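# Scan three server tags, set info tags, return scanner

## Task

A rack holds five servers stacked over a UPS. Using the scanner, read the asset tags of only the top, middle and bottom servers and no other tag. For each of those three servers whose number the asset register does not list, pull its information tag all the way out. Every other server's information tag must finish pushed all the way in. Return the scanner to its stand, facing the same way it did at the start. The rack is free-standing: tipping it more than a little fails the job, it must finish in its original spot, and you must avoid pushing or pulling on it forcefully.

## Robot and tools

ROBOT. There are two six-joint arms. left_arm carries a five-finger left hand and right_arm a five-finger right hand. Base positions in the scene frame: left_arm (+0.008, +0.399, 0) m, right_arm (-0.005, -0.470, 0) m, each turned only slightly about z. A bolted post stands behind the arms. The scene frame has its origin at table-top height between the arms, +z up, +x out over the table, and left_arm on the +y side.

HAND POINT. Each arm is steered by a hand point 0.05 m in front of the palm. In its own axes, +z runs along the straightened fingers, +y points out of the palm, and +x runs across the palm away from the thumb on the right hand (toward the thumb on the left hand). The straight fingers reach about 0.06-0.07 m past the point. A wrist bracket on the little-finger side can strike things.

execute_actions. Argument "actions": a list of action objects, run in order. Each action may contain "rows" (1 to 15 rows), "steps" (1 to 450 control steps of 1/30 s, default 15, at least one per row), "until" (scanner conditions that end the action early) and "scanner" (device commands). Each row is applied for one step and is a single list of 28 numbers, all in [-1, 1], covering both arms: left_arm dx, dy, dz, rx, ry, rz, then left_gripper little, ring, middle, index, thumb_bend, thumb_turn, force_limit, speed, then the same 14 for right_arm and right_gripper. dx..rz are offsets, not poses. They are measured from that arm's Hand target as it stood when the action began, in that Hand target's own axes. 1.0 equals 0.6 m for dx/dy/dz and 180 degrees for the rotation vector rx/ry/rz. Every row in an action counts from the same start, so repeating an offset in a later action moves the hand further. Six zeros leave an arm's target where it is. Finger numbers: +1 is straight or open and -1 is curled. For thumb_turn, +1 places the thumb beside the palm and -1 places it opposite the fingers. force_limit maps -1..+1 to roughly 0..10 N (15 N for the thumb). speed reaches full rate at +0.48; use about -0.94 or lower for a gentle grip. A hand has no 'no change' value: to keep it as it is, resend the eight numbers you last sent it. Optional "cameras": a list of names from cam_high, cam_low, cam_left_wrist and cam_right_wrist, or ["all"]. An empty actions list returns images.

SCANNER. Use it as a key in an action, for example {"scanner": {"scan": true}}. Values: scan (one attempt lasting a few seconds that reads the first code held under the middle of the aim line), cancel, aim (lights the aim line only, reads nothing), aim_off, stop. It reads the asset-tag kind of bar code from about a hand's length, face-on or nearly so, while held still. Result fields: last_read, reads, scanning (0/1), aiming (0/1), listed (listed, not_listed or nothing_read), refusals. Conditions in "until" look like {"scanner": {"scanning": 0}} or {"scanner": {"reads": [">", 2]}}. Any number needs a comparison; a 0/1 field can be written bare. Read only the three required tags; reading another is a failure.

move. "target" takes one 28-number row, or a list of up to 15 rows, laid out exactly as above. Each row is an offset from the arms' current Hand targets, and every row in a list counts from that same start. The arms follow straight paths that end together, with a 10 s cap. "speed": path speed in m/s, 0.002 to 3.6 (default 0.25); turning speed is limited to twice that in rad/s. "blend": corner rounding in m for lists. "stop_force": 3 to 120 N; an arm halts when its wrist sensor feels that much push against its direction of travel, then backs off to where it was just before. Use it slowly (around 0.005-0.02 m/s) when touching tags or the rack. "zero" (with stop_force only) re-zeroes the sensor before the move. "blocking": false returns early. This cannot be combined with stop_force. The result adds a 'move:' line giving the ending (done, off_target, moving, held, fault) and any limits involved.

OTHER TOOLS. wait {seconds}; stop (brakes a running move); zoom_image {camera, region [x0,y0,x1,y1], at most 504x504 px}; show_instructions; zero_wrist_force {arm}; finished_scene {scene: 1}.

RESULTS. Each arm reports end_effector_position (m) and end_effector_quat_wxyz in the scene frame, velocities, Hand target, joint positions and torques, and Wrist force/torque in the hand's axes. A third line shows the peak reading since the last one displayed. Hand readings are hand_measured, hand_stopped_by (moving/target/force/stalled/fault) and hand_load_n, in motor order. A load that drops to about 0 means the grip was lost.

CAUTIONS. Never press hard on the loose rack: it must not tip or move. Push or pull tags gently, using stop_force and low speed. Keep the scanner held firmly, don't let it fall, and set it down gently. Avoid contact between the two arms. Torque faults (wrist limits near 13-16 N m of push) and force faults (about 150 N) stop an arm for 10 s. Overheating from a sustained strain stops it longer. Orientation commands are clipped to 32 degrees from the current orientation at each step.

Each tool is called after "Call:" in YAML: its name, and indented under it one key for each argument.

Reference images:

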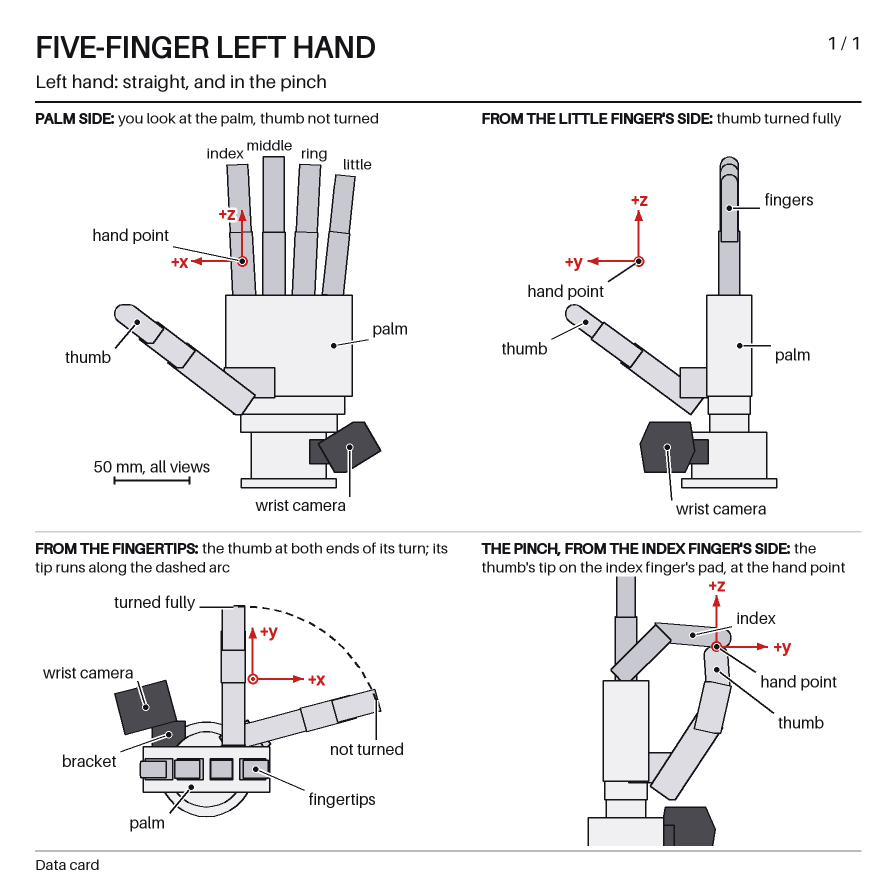

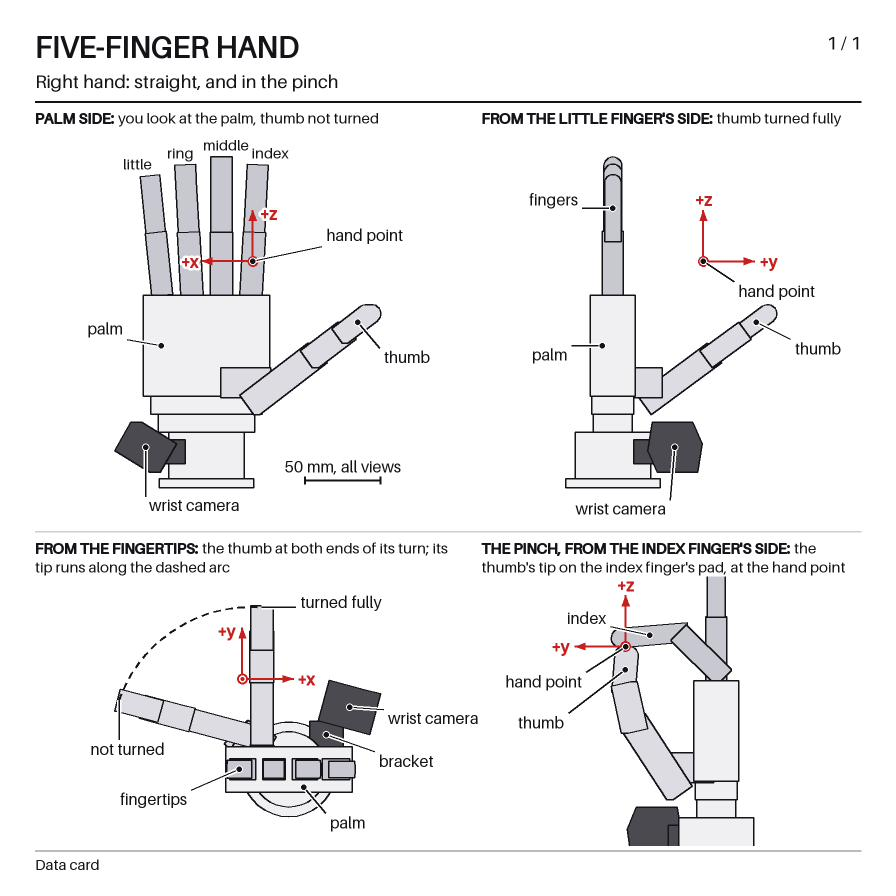

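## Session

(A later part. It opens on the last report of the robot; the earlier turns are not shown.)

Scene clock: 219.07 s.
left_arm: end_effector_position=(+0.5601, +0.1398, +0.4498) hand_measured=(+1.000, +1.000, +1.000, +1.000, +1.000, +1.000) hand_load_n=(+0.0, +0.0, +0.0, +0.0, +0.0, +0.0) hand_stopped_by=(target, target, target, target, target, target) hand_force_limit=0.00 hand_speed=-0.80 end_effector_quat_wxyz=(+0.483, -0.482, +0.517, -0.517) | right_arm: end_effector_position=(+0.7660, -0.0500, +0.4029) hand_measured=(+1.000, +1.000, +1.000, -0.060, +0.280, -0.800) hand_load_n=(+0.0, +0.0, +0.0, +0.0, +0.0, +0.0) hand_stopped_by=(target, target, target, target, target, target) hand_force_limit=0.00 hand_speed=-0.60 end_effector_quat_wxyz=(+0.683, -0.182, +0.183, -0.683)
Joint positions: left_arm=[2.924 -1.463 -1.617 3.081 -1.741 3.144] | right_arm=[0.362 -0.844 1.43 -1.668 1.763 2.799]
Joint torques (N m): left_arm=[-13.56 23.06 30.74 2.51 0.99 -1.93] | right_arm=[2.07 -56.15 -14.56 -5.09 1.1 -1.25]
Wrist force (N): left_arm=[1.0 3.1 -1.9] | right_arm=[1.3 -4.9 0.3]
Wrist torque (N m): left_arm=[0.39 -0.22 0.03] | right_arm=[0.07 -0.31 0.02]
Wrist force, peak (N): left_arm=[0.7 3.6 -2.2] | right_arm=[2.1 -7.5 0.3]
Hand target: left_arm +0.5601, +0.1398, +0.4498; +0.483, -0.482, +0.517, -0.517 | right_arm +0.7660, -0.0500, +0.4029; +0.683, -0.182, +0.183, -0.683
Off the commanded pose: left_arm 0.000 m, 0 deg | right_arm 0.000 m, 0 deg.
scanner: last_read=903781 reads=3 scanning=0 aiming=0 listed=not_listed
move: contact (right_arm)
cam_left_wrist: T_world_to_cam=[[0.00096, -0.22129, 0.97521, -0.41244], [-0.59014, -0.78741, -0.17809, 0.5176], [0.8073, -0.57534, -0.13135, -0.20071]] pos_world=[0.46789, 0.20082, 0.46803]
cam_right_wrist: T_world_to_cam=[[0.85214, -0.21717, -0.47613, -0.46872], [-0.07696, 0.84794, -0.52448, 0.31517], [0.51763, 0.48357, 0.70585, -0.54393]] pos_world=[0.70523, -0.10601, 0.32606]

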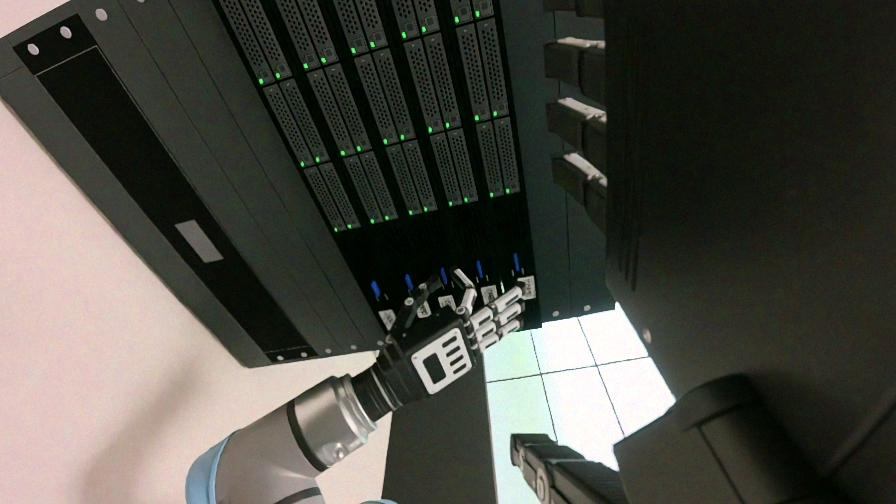

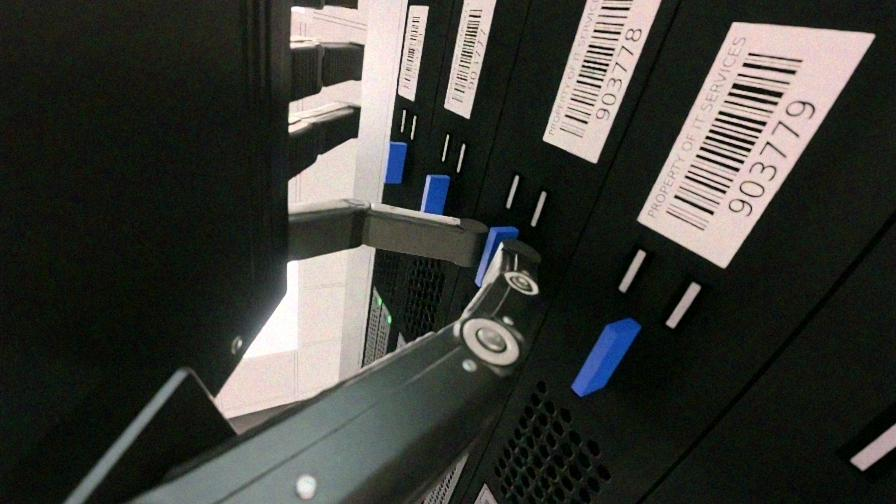

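Call:
move:
  target:
    - [0,0,0,0,0,0,1,1,1,1,1,1,0,-0.8,0,-0.0087,-0.005,0,0,0,1,1,1,-0.06,0.28,-0.8,0,-0.6]
    - [0,0,0,0,0,0,1,1,1,1,1,1,0,-0.8,0,-0.005,-0.0115,0.0667,0,0,1,1,1,-0.06,0.28,-0.8,0,-0.6]
  speed: 0.04
  cameras: ["cam_left_wrist","cam_right_wrist"]

Call:
zoom_image:
  camera: "cam_right_wrist"
  region: [430, 180, 570, 290]

Call:
zoom_image:
  camera: "cam_left_wrist"
  region: [410, 250, 480, 310]

Scene clock: 223.87 s.
left_arm: end_effector_position=(+0.5601, +0.1398, +0.4498) hand_measured=(+1.000, +1.000, +1.000, +1.000, +1.000, +1.000) hand_load_n=(+0.0, -0.5, +0.0, +0.0, +0.0, +0.0) hand_stopped_by=(target, target, target, target, target, target) hand_force_limit=0.00 hand_speed=-0.80 end_effector_quat_wxyz=(+0.483, -0.482, +0.517, -0.517) | right_arm: end_effector_position=(+0.7599, -0.0500, +0.3984) hand_measured=(+1.000, +1.000, +1.000, -0.060, +0.280, -0.800) hand_load_n=(+0.0, +0.0, +0.0, +0.0, +0.0, +0.0) hand_stopped_by=(target, target, target, target, target, target) hand_force_limit=0.00 hand_speed=-0.60 end_effector_quat_wxyz=(+0.699, -0.110, +0.110, -0.698) end_effector_velocity=(+0.000, +0.001, -0.001) end_effector_angular_velocity=(-0.001, +0.006, +0.000)
Joint positions: left_arm=[2.924 -1.463 -1.617 3.081 -1.741 3.144] | right_arm=[0.343 -0.721 1.364 -1.921 1.683 2.787]
Joint velocities: left_arm=[within noise] | right_arm=[0.001 -0.001 0.001 0.006 0.001 0]
Joint torques (N m): left_arm=[-13.03 22.23 29.88 2.48 1.06 -1.85] | right_arm=[0.8 -60.61 -13.62 -0.08 1.26 -1.93]
Wrist force (N): left_arm=[1.0 3.1 -2.1] | right_arm=[1.2 -1.3 1.0]
Wrist torque (N m): left_arm=[0.40 -0.21 0.03] | right_arm=[0.05 -0.34 0.07]
Wrist force, peak (N): left_arm=[0.8 3.6 -2.2] | right_arm=[1.7 -5.6 0.8]
Hand target: left_arm +0.5601, +0.1398, +0.4498; +0.483, -0.482, +0.517, -0.517 | right_arm +0.7599, -0.0500, +0.3984; +0.699, -0.110, +0.110, -0.698
Off the commanded pose: left_arm 0.000 m, 0 deg | right_arm 0.000 m, 0 deg.
scanner: last_read=903781 reads=3 scanning=0 aiming=0 listed=not_listed
move: done
cam_left_wrist: T_world_to_cam=[[0.00096, -0.22129, 0.97521, -0.41244], [-0.59014, -0.78741, -0.17809, 0.5176], [0.8073, -0.57534, -0.13135, -0.20071]] pos_world=[0.46789, 0.20082, 0.46803]
cam_right_wrist: T_world_to_cam=[[0.9326, -0.21727, -0.28818, -0.60176], [0.03407, 0.84793, -0.52902, 0.22979], [0.3593, 0.48355, 0.79818, -0.45412]] pos_world=[0.71654, -0.10601, 0.31062]

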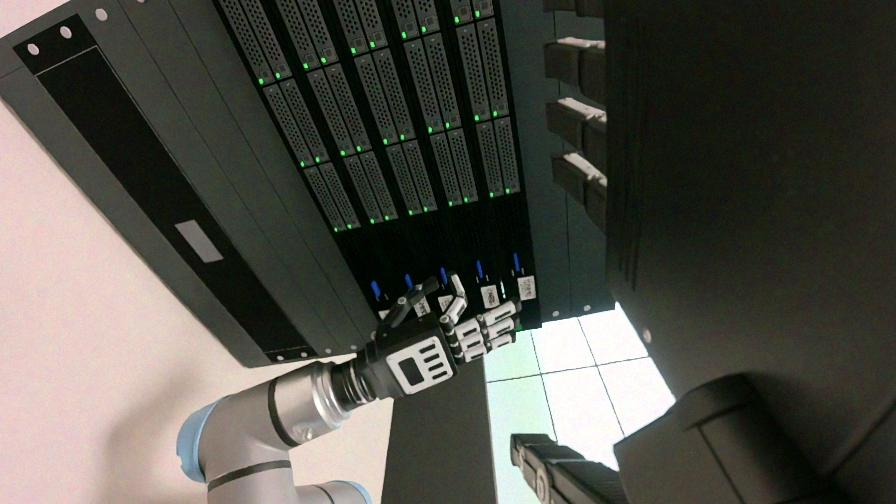

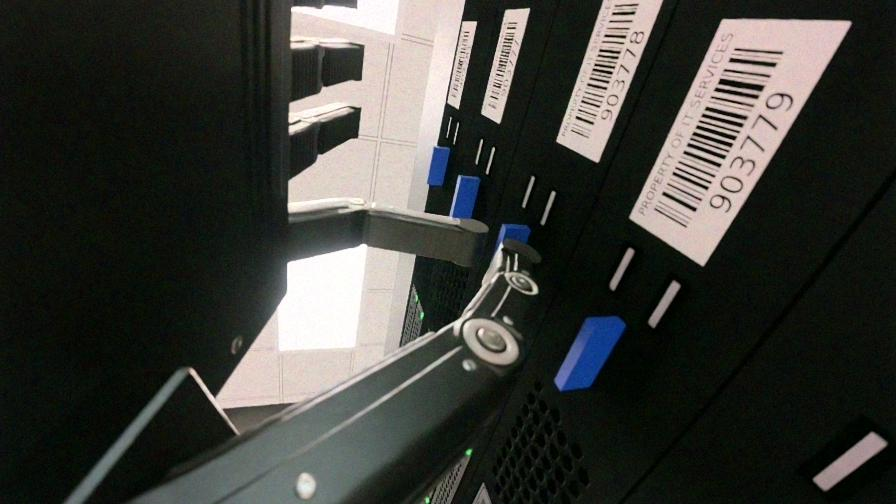

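Scaled by 3.600 from the camera's image (finer frame: 1280x720).

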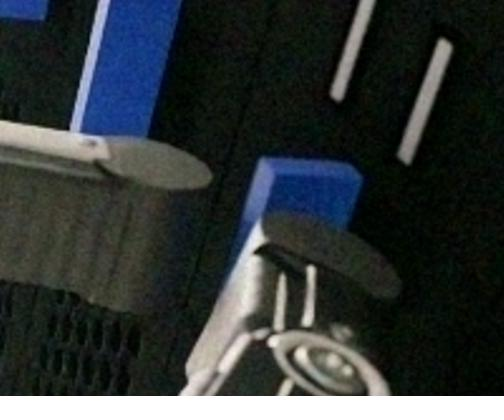

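Scaled by 7.200 from the camera's image (finer frame: 1280x720).

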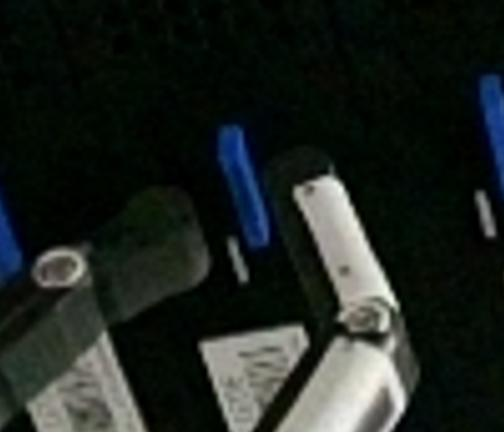

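Call:
move:
  target: [0,0,0,0,0,0,1,1,1,1,1,1,0,-0.8,0,0.0108,0.007,0,0,0,1,1,1,-0.06,0.28,-0.8,0,-0.6]
  speed: 0.01
  stop_force: 3
  cameras: ["cam_left_wrist","cam_right_wrist"]

Call:
zoom_image:
  camera: "cam_right_wrist"
  region: [430, 180, 570, 290]

Call:
zoom_image:
  camera: "cam_left_wrist"
  region: [410, 250, 480, 310]

Scene clock: 226.00 s.
left_arm: end_effector_position=(+0.5601, +0.1398, +0.4498) hand_measured=(+1.000, +1.000, +1.000, +1.000, +1.000, +1.000) hand_load_n=(+0.0, +0.0, -0.5, +0.0, +0.0, +0.0) hand_stopped_by=(target, target, target, target, target, target) hand_force_limit=0.00 hand_speed=-0.80 end_effector_quat_wxyz=(+0.483, -0.482, +0.517, -0.517) | right_arm: end_effector_position=(+0.7669, -0.0500, +0.4003) hand_measured=(+1.000, +1.000, +1.000, -0.060, +0.280, -0.800) hand_load_n=(-0.5, +0.0, +0.0, +0.0, -2.0, +0.0) hand_stopped_by=(target, target, target, target, target, target) hand_force_limit=0.00 hand_speed=-0.60 end_effector_quat_wxyz=(+0.699, -0.110, +0.110, -0.698)
Joint positions: left_arm=[2.924 -1.463 -1.617 3.081 -1.741 3.144] | right_arm=[0.34 -0.712 1.34 -1.906 1.682 2.79]
Joint torques (N m): left_arm=[-12.42 22.04 29.52 2.22 1.18 -1.82] | right_arm=[5.18 -60.21 -13.59 -5.41 1.24 -1.53]
Wrist force (N): left_arm=[1.0 3.3 -2.3] | right_arm=[0.5 -3.7 -0.2]
Wrist torque (N m): left_arm=[0.43 -0.22 0.03] | right_arm=[-0.08 -0.30 -0.08]
Wrist force, peak (N): left_arm=[1.2 3.1 -2.6] | right_arm=[0.2 -5.4 -2.7]
Hand target: left_arm +0.5601, +0.1398, +0.4498; +0.483, -0.482, +0.517, -0.517 | right_arm +0.7669, -0.0500, +0.4003; +0.699, -0.110, +0.110, -0.698 (not the last commanded pose)
Off the commanded pose: left_arm 0.000 m, 0 deg | right_arm 0.000 m, 0 deg.
scanner: last_read=903781 reads=3 scanning=0 aiming=0 listed=not_listed
move: contact (right_arm)
cam_left_wrist: T_world_to_cam=[[0.00096, -0.22129, 0.97521, -0.41244], [-0.59014, -0.78741, -0.17809, 0.5176], [0.8073, -0.57534, -0.13135, -0.20071]] pos_world=[0.46789, 0.20082, 0.46803]
cam_right_wrist: T_world_to_cam=[[0.93249, -0.21735, -0.2885, -0.60757], [0.03399, 0.84796, -0.52898, 0.23061], [0.3596, 0.48346, 0.79809, -0.45836]] pos_world=[0.72354, -0.10601, 0.31252]

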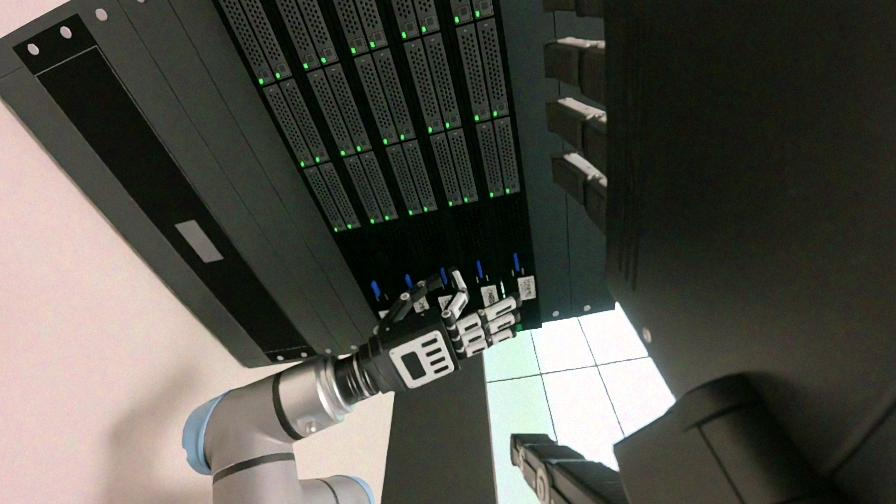

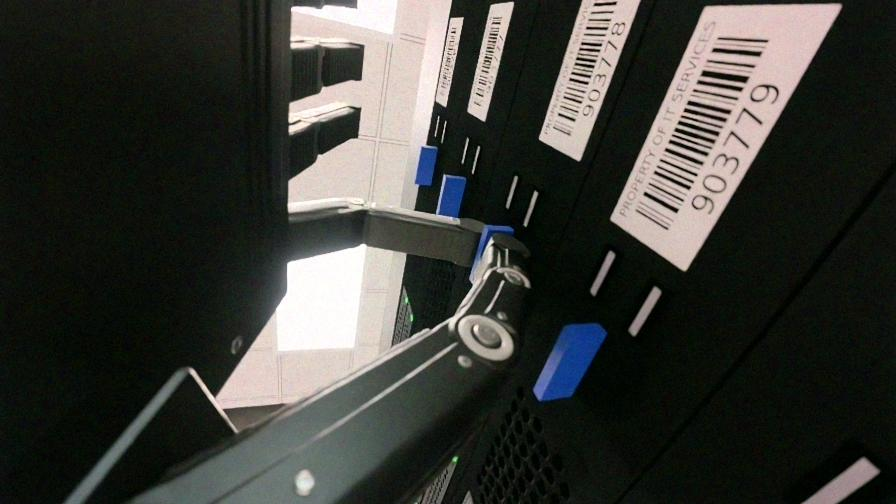

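Scaled by 3.600 from the camera's image (finer frame: 1280x720).

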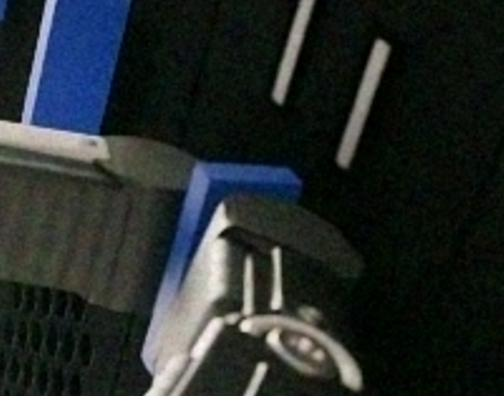

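Scaled by 7.200 from the camera's image (finer frame: 1280x720).

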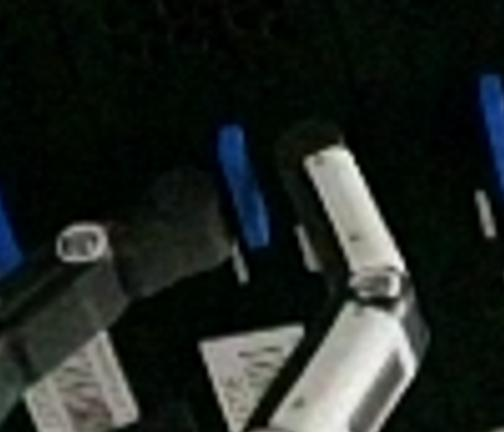

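Call:
execute_actions:
  actions:
    - {"rows":[[0,0,0,0,0,0,1,1,1,1,1,1,0,-0.8,0,-0.001,0,0,0,0,1,1,1,-0.5,-0.1,-0.8,-0.4,-0.93]],"steps":120}
  cameras: ["cam_left_wrist","cam_right_wrist"]

Call:
zoom_image:
  camera: "cam_right_wrist"
  region: [430, 180, 570, 290]

Call:
zoom_image:
  camera: "cam_left_wrist"
  region: [410, 250, 480, 310]

Scene clock: 230.57 s.
left_arm: end_effector_position=(+0.5601, +0.1398, +0.4498) hand_measured=(+1.000, +1.000, +1.000, +1.000, +1.000, +1.000) hand_load_n=(+0.0, +0.0, +0.0, +0.0, +0.0, +0.0) hand_stopped_by=(target, target, target, target, target, target) hand_force_limit=0.00 hand_speed=-0.80 end_effector_quat_wxyz=(+0.483, -0.482, +0.517, -0.517) | right_arm: end_effector_position=(+0.7663, -0.0500, +0.4005) hand_measured=(+1.000, +1.000, +1.000, -0.216, +0.124, -0.800) hand_load_n=(+0.0, +0.0, +0.0, +5.0, +5.0, +0.0) hand_stopped_by=(target, target, target, force, force, target) hand_force_limit=-0.40 hand_speed=-0.93 end_effector_quat_wxyz=(+0.699, -0.110, +0.110, -0.698)
Joint positions: left_arm=[2.924 -1.463 -1.617 3.081 -1.741 3.144] | right_arm=[0.34 -0.713 1.342 -1.906 1.683 2.79]
Joint torques (N m): left_arm=[-13.76 21.82 29.04 2.31 0.92 -1.74] | right_arm=[-0.78 -51.39 -14.8 -0.84 -0.53 0.77]
Wrist force (N): left_arm=[1.0 3.1 -2.3] | right_arm=[0.7 0.6 3.0]
Wrist torque (N m): left_arm=[0.41 -0.21 0.02] | right_arm=[0.09 -0.29 0.00]
Wrist force, peak (N): left_arm=[0.8 3.4 -2.3] | right_arm=[2.0 -1.0 6.1]
Hand target: left_arm +0.5601, +0.1398, +0.4498; +0.483, -0.482, +0.517, -0.517 | right_arm +0.7663, -0.0500, +0.4005; +0.699, -0.110, +0.110, -0.698
Off the commanded pose: left_arm 0.000 m, 0 deg | right_arm 0.000 m, 0 deg.
scanner: last_read=903781 reads=3 scanning=0 aiming=0 listed=not_listed
cam_left_wrist: T_world_to_cam=[[0.00096, -0.22129, 0.97521, -0.41244], [-0.59014, -0.78741, -0.17809, 0.5176], [0.8073, -0.57534, -0.13135, -0.20071]] pos_world=[0.46789, 0.20082, 0.46803]
cam_right_wrist: T_world_to_cam=[[0.93249, -0.21727, -0.28854, -0.60696], [0.0339, 0.84798, -0.52895, 0.23074], [0.3596, 0.48346, 0.79809, -0.45822]] pos_world=[0.72294, -0.10601, 0.31262]

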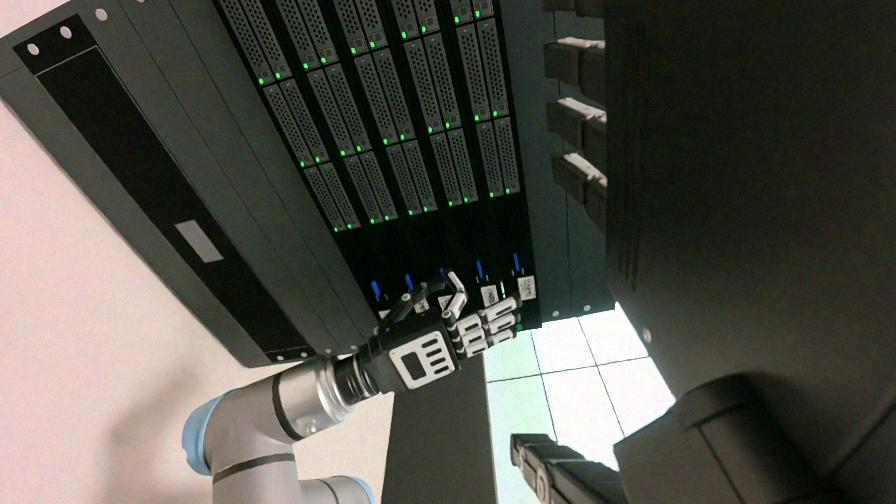

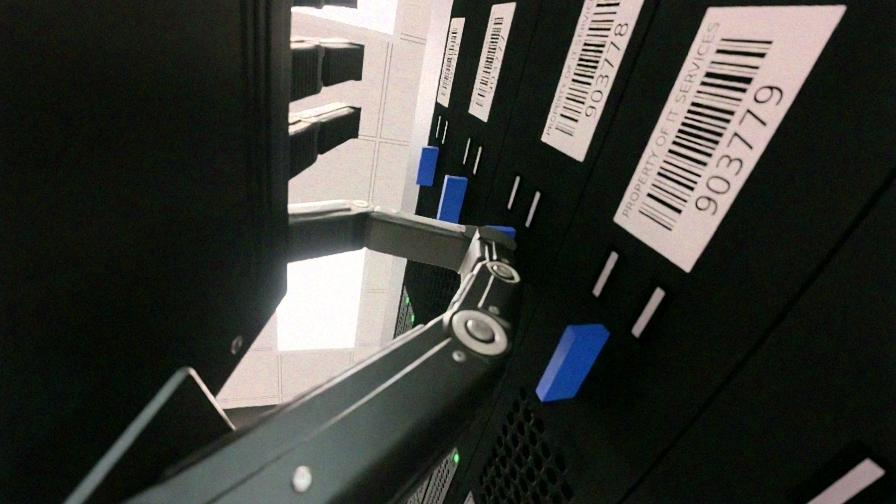

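Scaled by 3.600 from the camera's image (finer frame: 1280x720).

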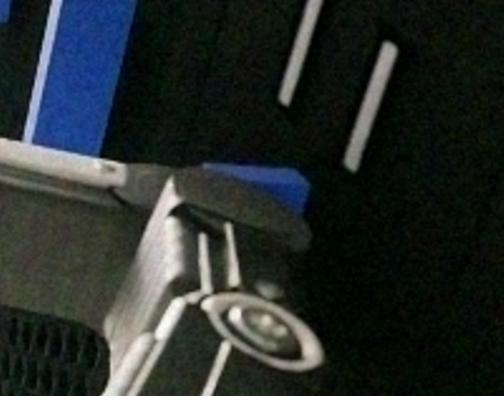

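Scaled by 7.200 from the camera's image (finer frame: 1280x720).

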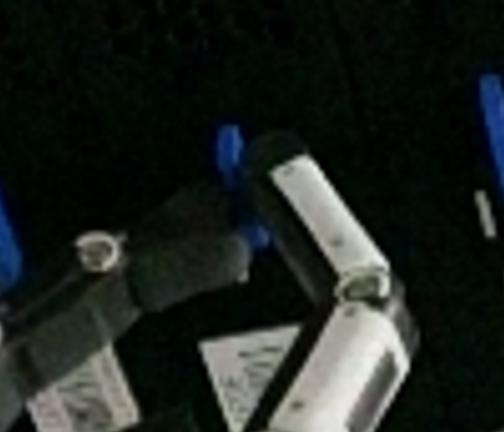

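Call:
move:
  target: [0,0,0,0,0,0,1,1,1,1,1,1,0,-0.8,0,-0.0238,-0.0077,0,0,0,1,1,1,-0.5,-0.1,-0.8,-0.4,-0.93]
  speed: 0.01
  stop_force: 8
  cameras: ["cam_left_wrist","cam_right_wrist"]

Call:
zoom_image:
  camera: "cam_right_wrist"
  region: [430, 180, 570, 290]

Call:
zoom_image:
  camera: "cam_left_wrist"
  region: [410, 250, 480, 310]

Scene clock: 233.60 s.
left_arm: end_effector_position=(+0.5601, +0.1398, +0.4498) hand_measured=(+1.000, +1.000, +1.000, +1.000, +1.000, +1.000) hand_load_n=(+0.0, +0.0, +0.0, +0.0, +0.0, -0.5) hand_stopped_by=(target, target, target, target, target, target) hand_force_limit=0.00 hand_speed=-0.80 end_effector_quat_wxyz=(+0.483, -0.482, +0.517, -0.517) | right_arm: end_effector_position=(+0.7513, -0.0500, +0.4005) hand_measured=(+1.000, +1.000, +1.000, -0.216, +0.124, -0.800) hand_load_n=(+0.0, +0.0, +0.0, +5.0, +3.0, +0.0) hand_stopped_by=(target, target, target, force, force, target) hand_force_limit=-0.40 hand_speed=-0.93 end_effector_quat_wxyz=(+0.699, -0.110, +0.110, -0.698)
Joint positions: left_arm=[2.924 -1.463 -1.617 3.081 -1.741 3.144] | right_arm=[0.347 -0.738 1.392 -1.932 1.685 2.783]
Joint torques (N m): left_arm=[-12.46 22.32 29.81 2.14 1.09 -1.84] | right_arm=[-1.66 -37.47 -27.04 -0.5 -0.13 0.89]
Wrist force (N): left_arm=[1.0 2.8 -2.4] | right_arm=[1.4 -0.5 2.1]
Wrist torque (N m): left_arm=[0.37 -0.21 0.04] | right_arm=[0.04 -0.30 0.08]
Wrist force, peak (N): left_arm=[1.1 3.5 -2.2] | right_arm=[1.7 1.0 5.5]
Hand target: left_arm +0.5601, +0.1398, +0.4498; +0.483, -0.482, +0.517, -0.517 | right_arm +0.7513, -0.0500, +0.4005; +0.699, -0.110, +0.110, -0.698
Off the commanded pose: left_arm 0.000 m, 0 deg | right_arm 0.000 m, 0 deg.
scanner: last_read=903781 reads=3 scanning=0 aiming=0 listed=not_listed
move: done
cam_left_wrist: T_world_to_cam=[[0.00096, -0.22129, 0.97521, -0.41244], [-0.59014, -0.78741, -0.17809, 0.5176], [0.8073, -0.57534, -0.13135, -0.20071]] pos_world=[0.46789, 0.20082, 0.46803]
cam_right_wrist: T_world_to_cam=[[0.93249, -0.21727, -0.28854, -0.59294], [0.0339, 0.84798, -0.52895, 0.2313], [0.3596, 0.48346, 0.79809, -0.4529]] pos_world=[0.70794, -0.10601, 0.31272]

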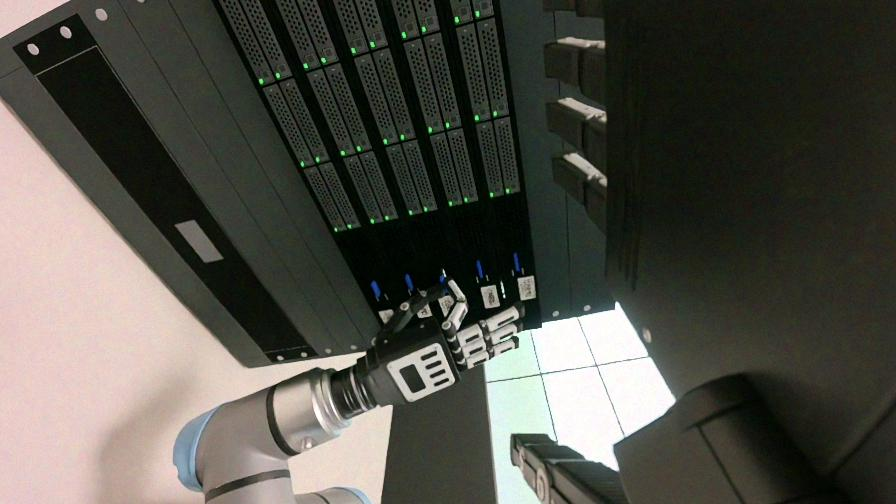

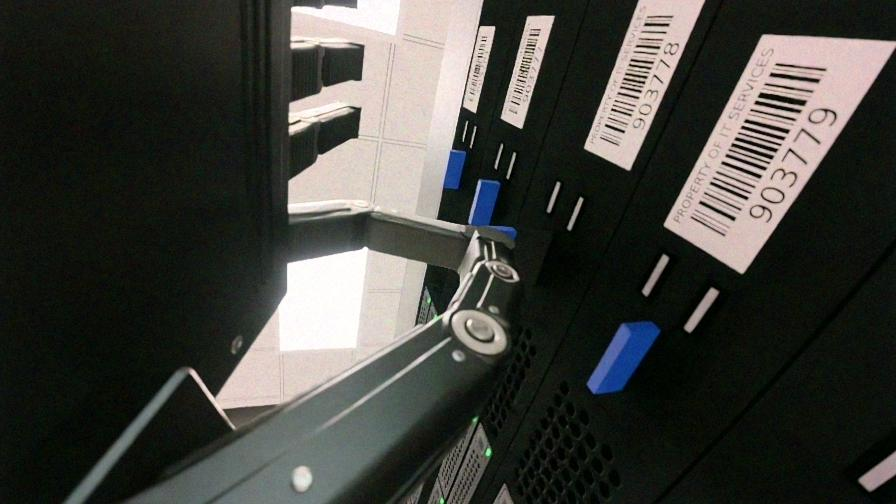

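Scaled by 3.600 from the camera's image (finer frame: 1280x720).

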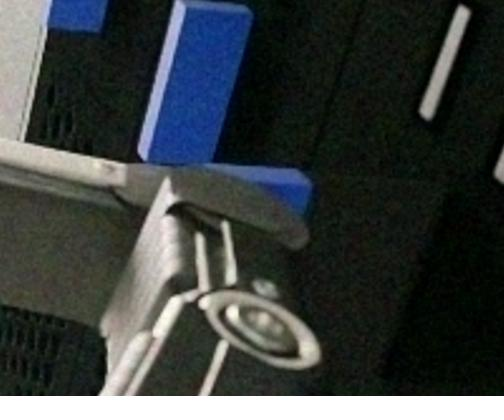

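Scaled by 7.200 from the camera's image (finer frame: 1280x720).

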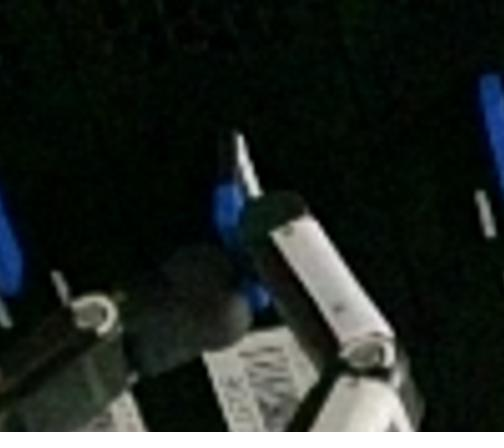

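Call:
move:
  target: [0,0,0,0,0,0,1,1,1,1,1,1,0,-0.8,0,-0.1268,-0.0412,0,0,0,1,1,1,-0.5,-0.1,-0.8,-0.4,-0.93]
  speed: 0.02
  stop_force: 6
  cameras: ["cam_left_wrist","cam_right_wrist"]

Call:
zoom_image:
  camera: "cam_right_wrist"
  region: [430, 180, 630, 330]

Call:
zoom_image:
  camera: "cam_left_wrist"
  region: [380, 230, 520, 350]

Scene clock: 238.97 s.
left_arm: end_effector_position=(+0.5601, +0.1398, +0.4498) hand_measured=(+1.000, +1.000, +1.000, +1.000, +1.000, +1.000) hand_load_n=(+0.0, +0.0, +0.0, +0.0, +0.0, +0.0) hand_stopped_by=(target, target, target, target, target, target) hand_force_limit=0.00 hand_speed=-0.80 end_effector_quat_wxyz=(+0.483, -0.482, +0.517, -0.517) | right_arm: end_effector_position=(+0.6713, -0.0500, +0.4004) hand_measured=(+1.000, +1.000, +1.000, -0.216, +0.124, -0.800) hand_load_n=(+0.0, +0.0, +0.0, +0.0, +0.0, +0.0) hand_stopped_by=(target, target, target, force, force, target) hand_force_limit=-0.40 hand_speed=-0.93 end_effector_quat_wxyz=(+0.699, -0.110, +0.110, -0.698)
Joint positions: left_arm=[2.924 -1.463 -1.617 3.081 -1.741 3.144] | right_arm=[0.393 -0.858 1.634 -2.06 1.698 2.739]
Joint torques (N m): left_arm=[-13.13 22.36 29.59 2.09 1.16 -1.56] | right_arm=[-4.42 -32.86 -26.13 -0.3 -1.31 1.26]
Wrist force (N): left_arm=[0.8 3.3 -2.1] | right_arm=[1.2 -1.5 1.0]
Wrist torque (N m): left_arm=[0.43 -0.20 0.02] | right_arm=[-0.02 -0.27 0.06]
Wrist force, peak (N): left_arm=[1.1 3.4 -2.4] | right_arm=[1.8 0.3 3.5]
Hand target: left_arm +0.5601, +0.1398, +0.4498; +0.483, -0.482, +0.517, -0.517 | right_arm +0.6713, -0.0500, +0.4004; +0.699, -0.110, +0.110, -0.698
Off the commanded pose: left_arm 0.000 m, 0 deg | right_arm 0.000 m, 0 deg.
scanner: last_read=903781 reads=3 scanning=0 aiming=0 listed=not_listed
move: done
cam_left_wrist: T_world_to_cam=[[0.00096, -0.22129, 0.97521, -0.41244], [-0.59014, -0.78741, -0.17809, 0.5176], [0.8073, -0.57534, -0.13135, -0.20071]] pos_world=[0.46789, 0.20082, 0.46803]
cam_right_wrist: T_world_to_cam=[[0.93249, -0.21724, -0.28856, -0.51837], [0.03387, 0.84798, -0.52894, 0.23398], [0.3596, 0.48346, 0.79809, -0.42406]] pos_world=[0.62794, -0.10601, 0.31262]

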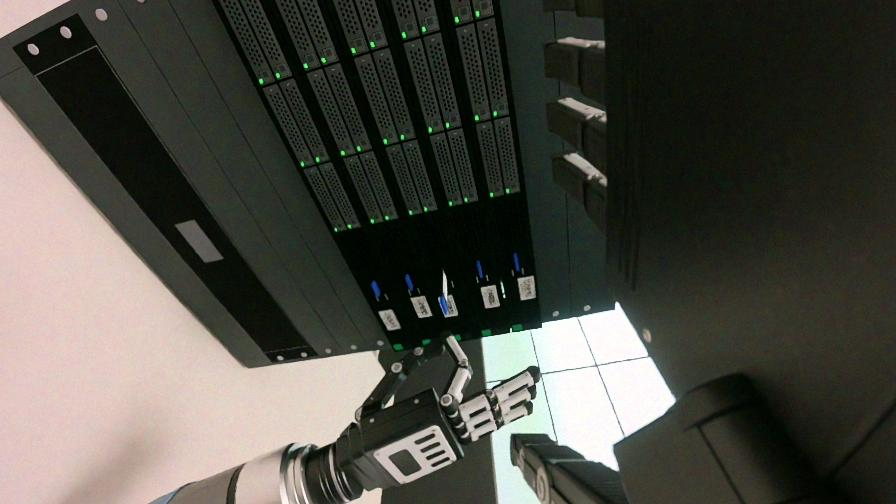

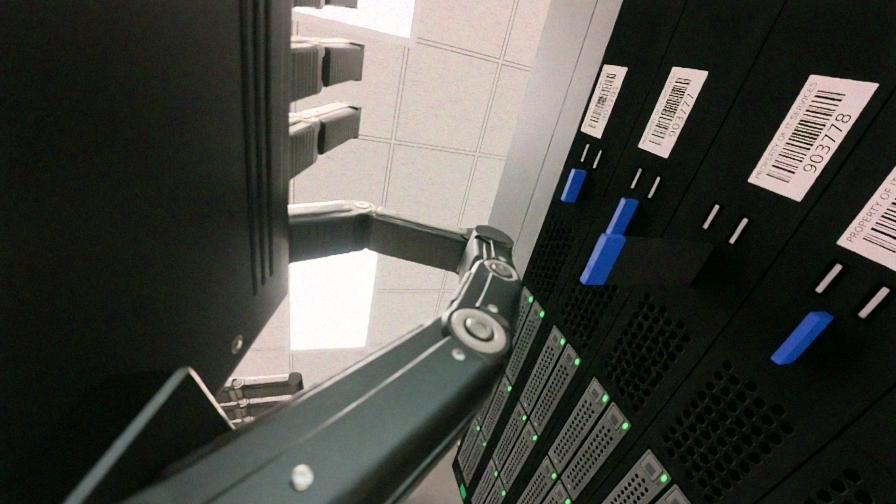

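Scaled by 2.520 from the camera's image (finer frame: 1280x720).

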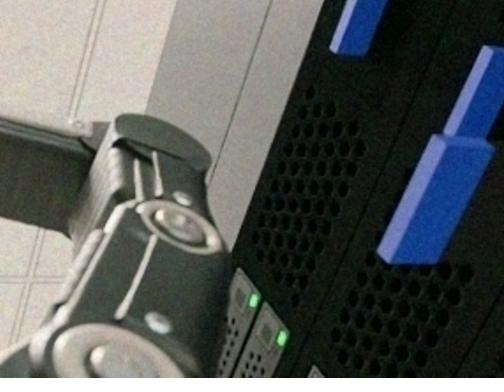

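Scaled by 3.600 from the camera's image (finer frame: 1280x720).

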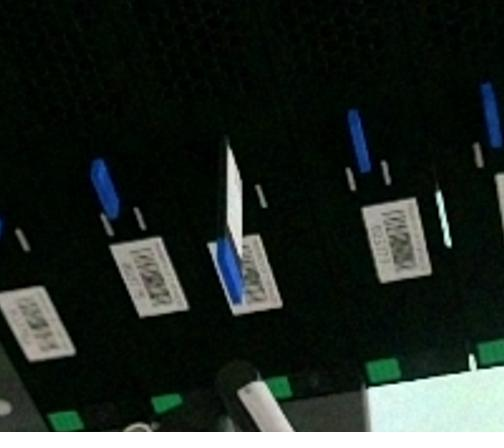

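Call:
execute_actions:
  actions:
    - {"rows":[[0,0,0,0,0,0,1,1,1,1,1,1,0,-0.8,0,0,0,0,0,0,1,1,1,-0.06,0.28,-0.8,-0.4,-0.6]],"steps":30}

Call:
move:
  target: [0,0,0,0,0,0,1,1,1,1,1,1,0,-0.8,0,0.0756,0.0246,0,0,0,1,1,1,-0.06,0.28,-0.8,-0.4,-0.6]
  speed: 0.04
  stop_force: 4
  cameras: ["cam_left_wrist","cam_right_wrist"]

Call:
zoom_image:
  camera: "cam_right_wrist"
  region: [430, 180, 570, 290]

Call:
zoom_image:
  camera: "cam_left_wrist"
  region: [400, 250, 500, 350]

Scene clock: 241.23 s.
left_arm: end_effector_position=(+0.5601, +0.1398, +0.4498) hand_measured=(+1.000, +1.000, +1.000, +1.000, +1.000, +1.000) hand_load_n=(+0.0, +0.0, +0.0, +0.0, +0.0, -0.5) hand_stopped_by=(target, target, target, target, target, target) hand_force_limit=0.00 hand_speed=-0.80 end_effector_quat_wxyz=(+0.483, -0.482, +0.517, -0.517) | right_arm: end_effector_position=(+0.6713, -0.0500, +0.4004) hand_measured=(+1.000, +1.000, +1.000, -0.060, +0.280, -0.800) hand_load_n=(+0.0, +0.0, +0.0, +0.0, +0.0, +0.0) hand_stopped_by=(target, target, target, target, target, target) hand_force_limit=-0.40 hand_speed=-0.60 end_effector_quat_wxyz=(+0.699, -0.110, +0.110, -0.698)
Joint positions: left_arm=[2.924 -1.463 -1.617 3.081 -1.741 3.144] | right_arm=[0.393 -0.858 1.634 -2.06 1.698 2.739]
Joint torques (N m): left_arm=[-11.28 21.74 29.16 2.28 1.24 -1.62] | right_arm=[-5.34 -32.68 -25.51 -0.59 -1.46 1.1]
Wrist force (N): left_arm=[1.2 2.9 -2.1] | right_arm=[1.1 -1.7 1.3]
Wrist torque (N m): left_arm=[0.37 -0.24 0.04] | right_arm=[-0.06 -0.26 0.05]
Wrist force, peak (N): left_arm=[1.4 3.4 -2.3] | right_arm=[1.1 -1.7 1.3]
Hand target: left_arm +0.5601, +0.1398, +0.4498; +0.483, -0.482, +0.517, -0.517 | right_arm +0.6713, -0.0500, +0.4004; +0.699, -0.110, +0.110, -0.698
Off the commanded pose: left_arm 0.000 m, 0 deg | right_arm 0.000 m, 0 deg.
scanner: last_read=903781 reads=3 scanning=0 aiming=0 listed=not_listed

Scene clock: 243.50 s.
left_arm: end_effector_position=(+0.5601, +0.1398, +0.4498) hand_measured=(+1.000, +1.000, +1.000, +1.000, +1.000, +1.000) hand_load_n=(+0.0, +0.0, +0.0, +0.0, +0.0, -0.5) hand_stopped_by=(target, target, target, target, target, target) hand_force_limit=0.00 hand_speed=-0.80 end_effector_quat_wxyz=(+0.483, -0.482, +0.517, -0.517) | right_arm: end_effector_position=(+0.7190, -0.0500, +0.4004) hand_measured=(+1.000, +1.000, +1.000, -0.060, +0.280, -0.800) hand_load_n=(+0.0, +0.0, +0.0, -0.5, +0.0, +0.0) hand_stopped_by=(target, target, target, target, target, target) hand_force_limit=-0.40 hand_speed=-0.60 end_effector_quat_wxyz=(+0.699, -0.110, +0.110, -0.698)
Joint positions: left_arm=[2.924 -1.463 -1.617 3.081 -1.741 3.144] | right_arm=[0.365 -0.789 1.495 -1.986 1.69 2.766]
Joint torques (N m): left_arm=[-12.7 22.17 30.35 2.18 1.22 -1.78] | right_arm=[6.61 -57.2 -12.9 -5.58 1.07 -1.88]
Wrist force (N): left_arm=[0.7 3.5 -2.3] | right_arm=[1.4 -1.6 1.2]
Wrist torque (N m): left_arm=[0.46 -0.19 0.01] | right_arm=[0.01 -0.34 -0.04]
Wrist force, peak (N): left_arm=[1.3 3.5 -2.2] | right_arm=[1.5 -1.8 1.1]
Hand target: left_arm +0.5601, +0.1398, +0.4498; +0.483, -0.482, +0.517, -0.517 | right_arm +0.7190, -0.0500, +0.4004; +0.699, -0.110, +0.110, -0.698
Off the commanded pose: left_arm 0.000 m, 0 deg | right_arm 0.000 m, 0 deg.
scanner: last_read=903781 reads=3 scanning=0 aiming=0 listed=not_listed
move: done
cam_left_wrist: T_world_to_cam=[[0.00096, -0.22129, 0.97521, -0.41244], [-0.59014, -0.78741, -0.17809, 0.5176], [0.8073, -0.57534, -0.13135, -0.20071]] pos_world=[0.46789, 0.20082, 0.46803]
cam_right_wrist: T_world_to_cam=[[0.93252, -0.21722, -0.28847, -0.5629], [0.0339, 0.84798, -0.52895, 0.23234], [0.35951, 0.48347, 0.79812, -0.44116]] pos_world=[0.67564, -0.10601, 0.31262]

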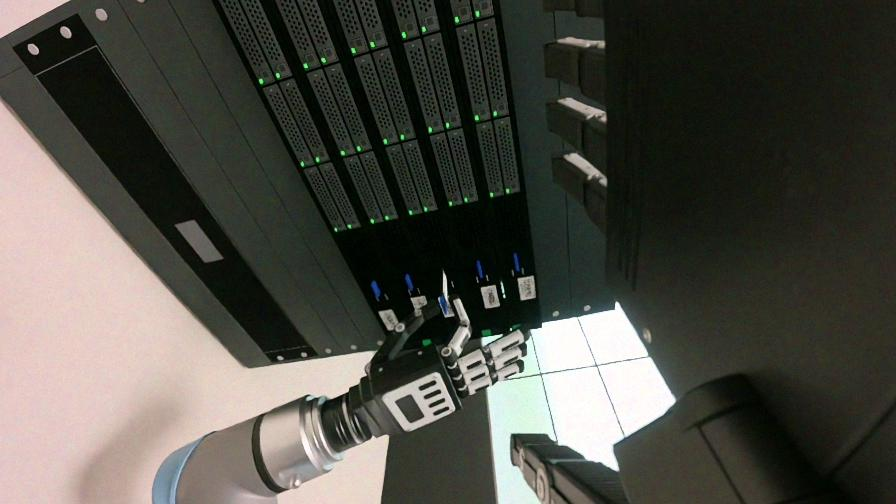

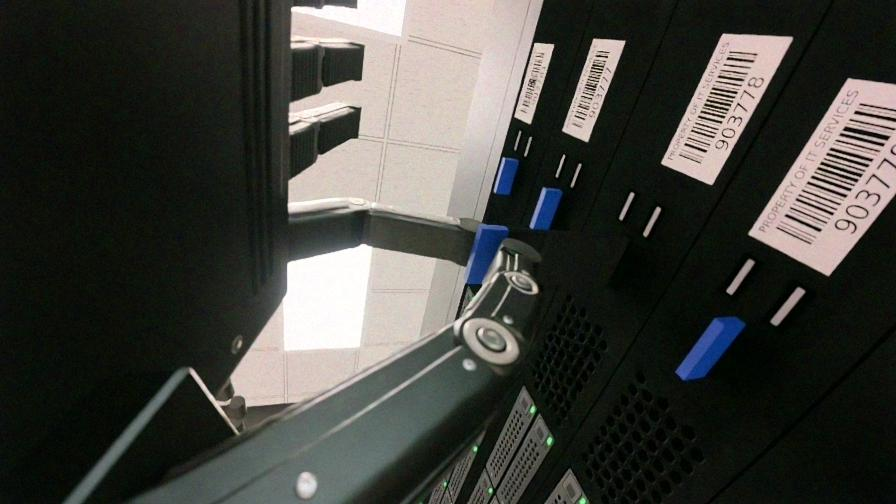

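Scaled by 3.600 from the camera's image (finer frame: 1280x720).

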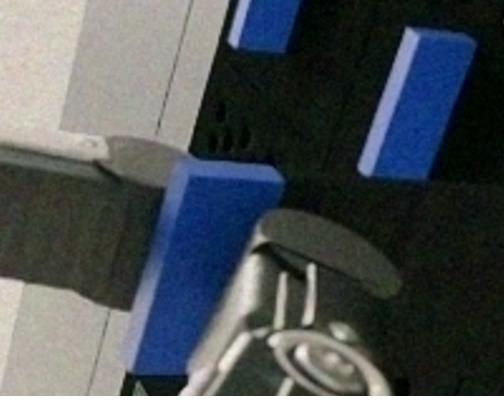

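Scaled by 5.040 from the camera's image (finer frame: 1280x720).

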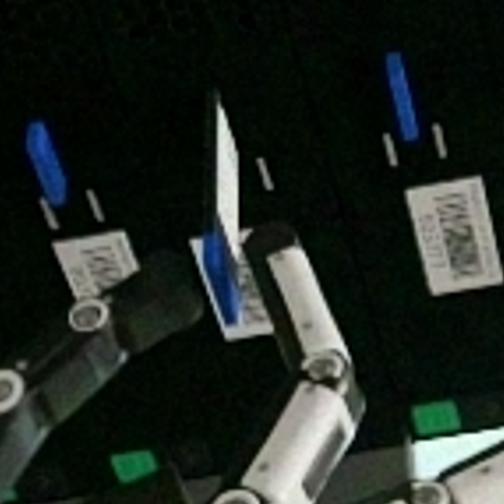

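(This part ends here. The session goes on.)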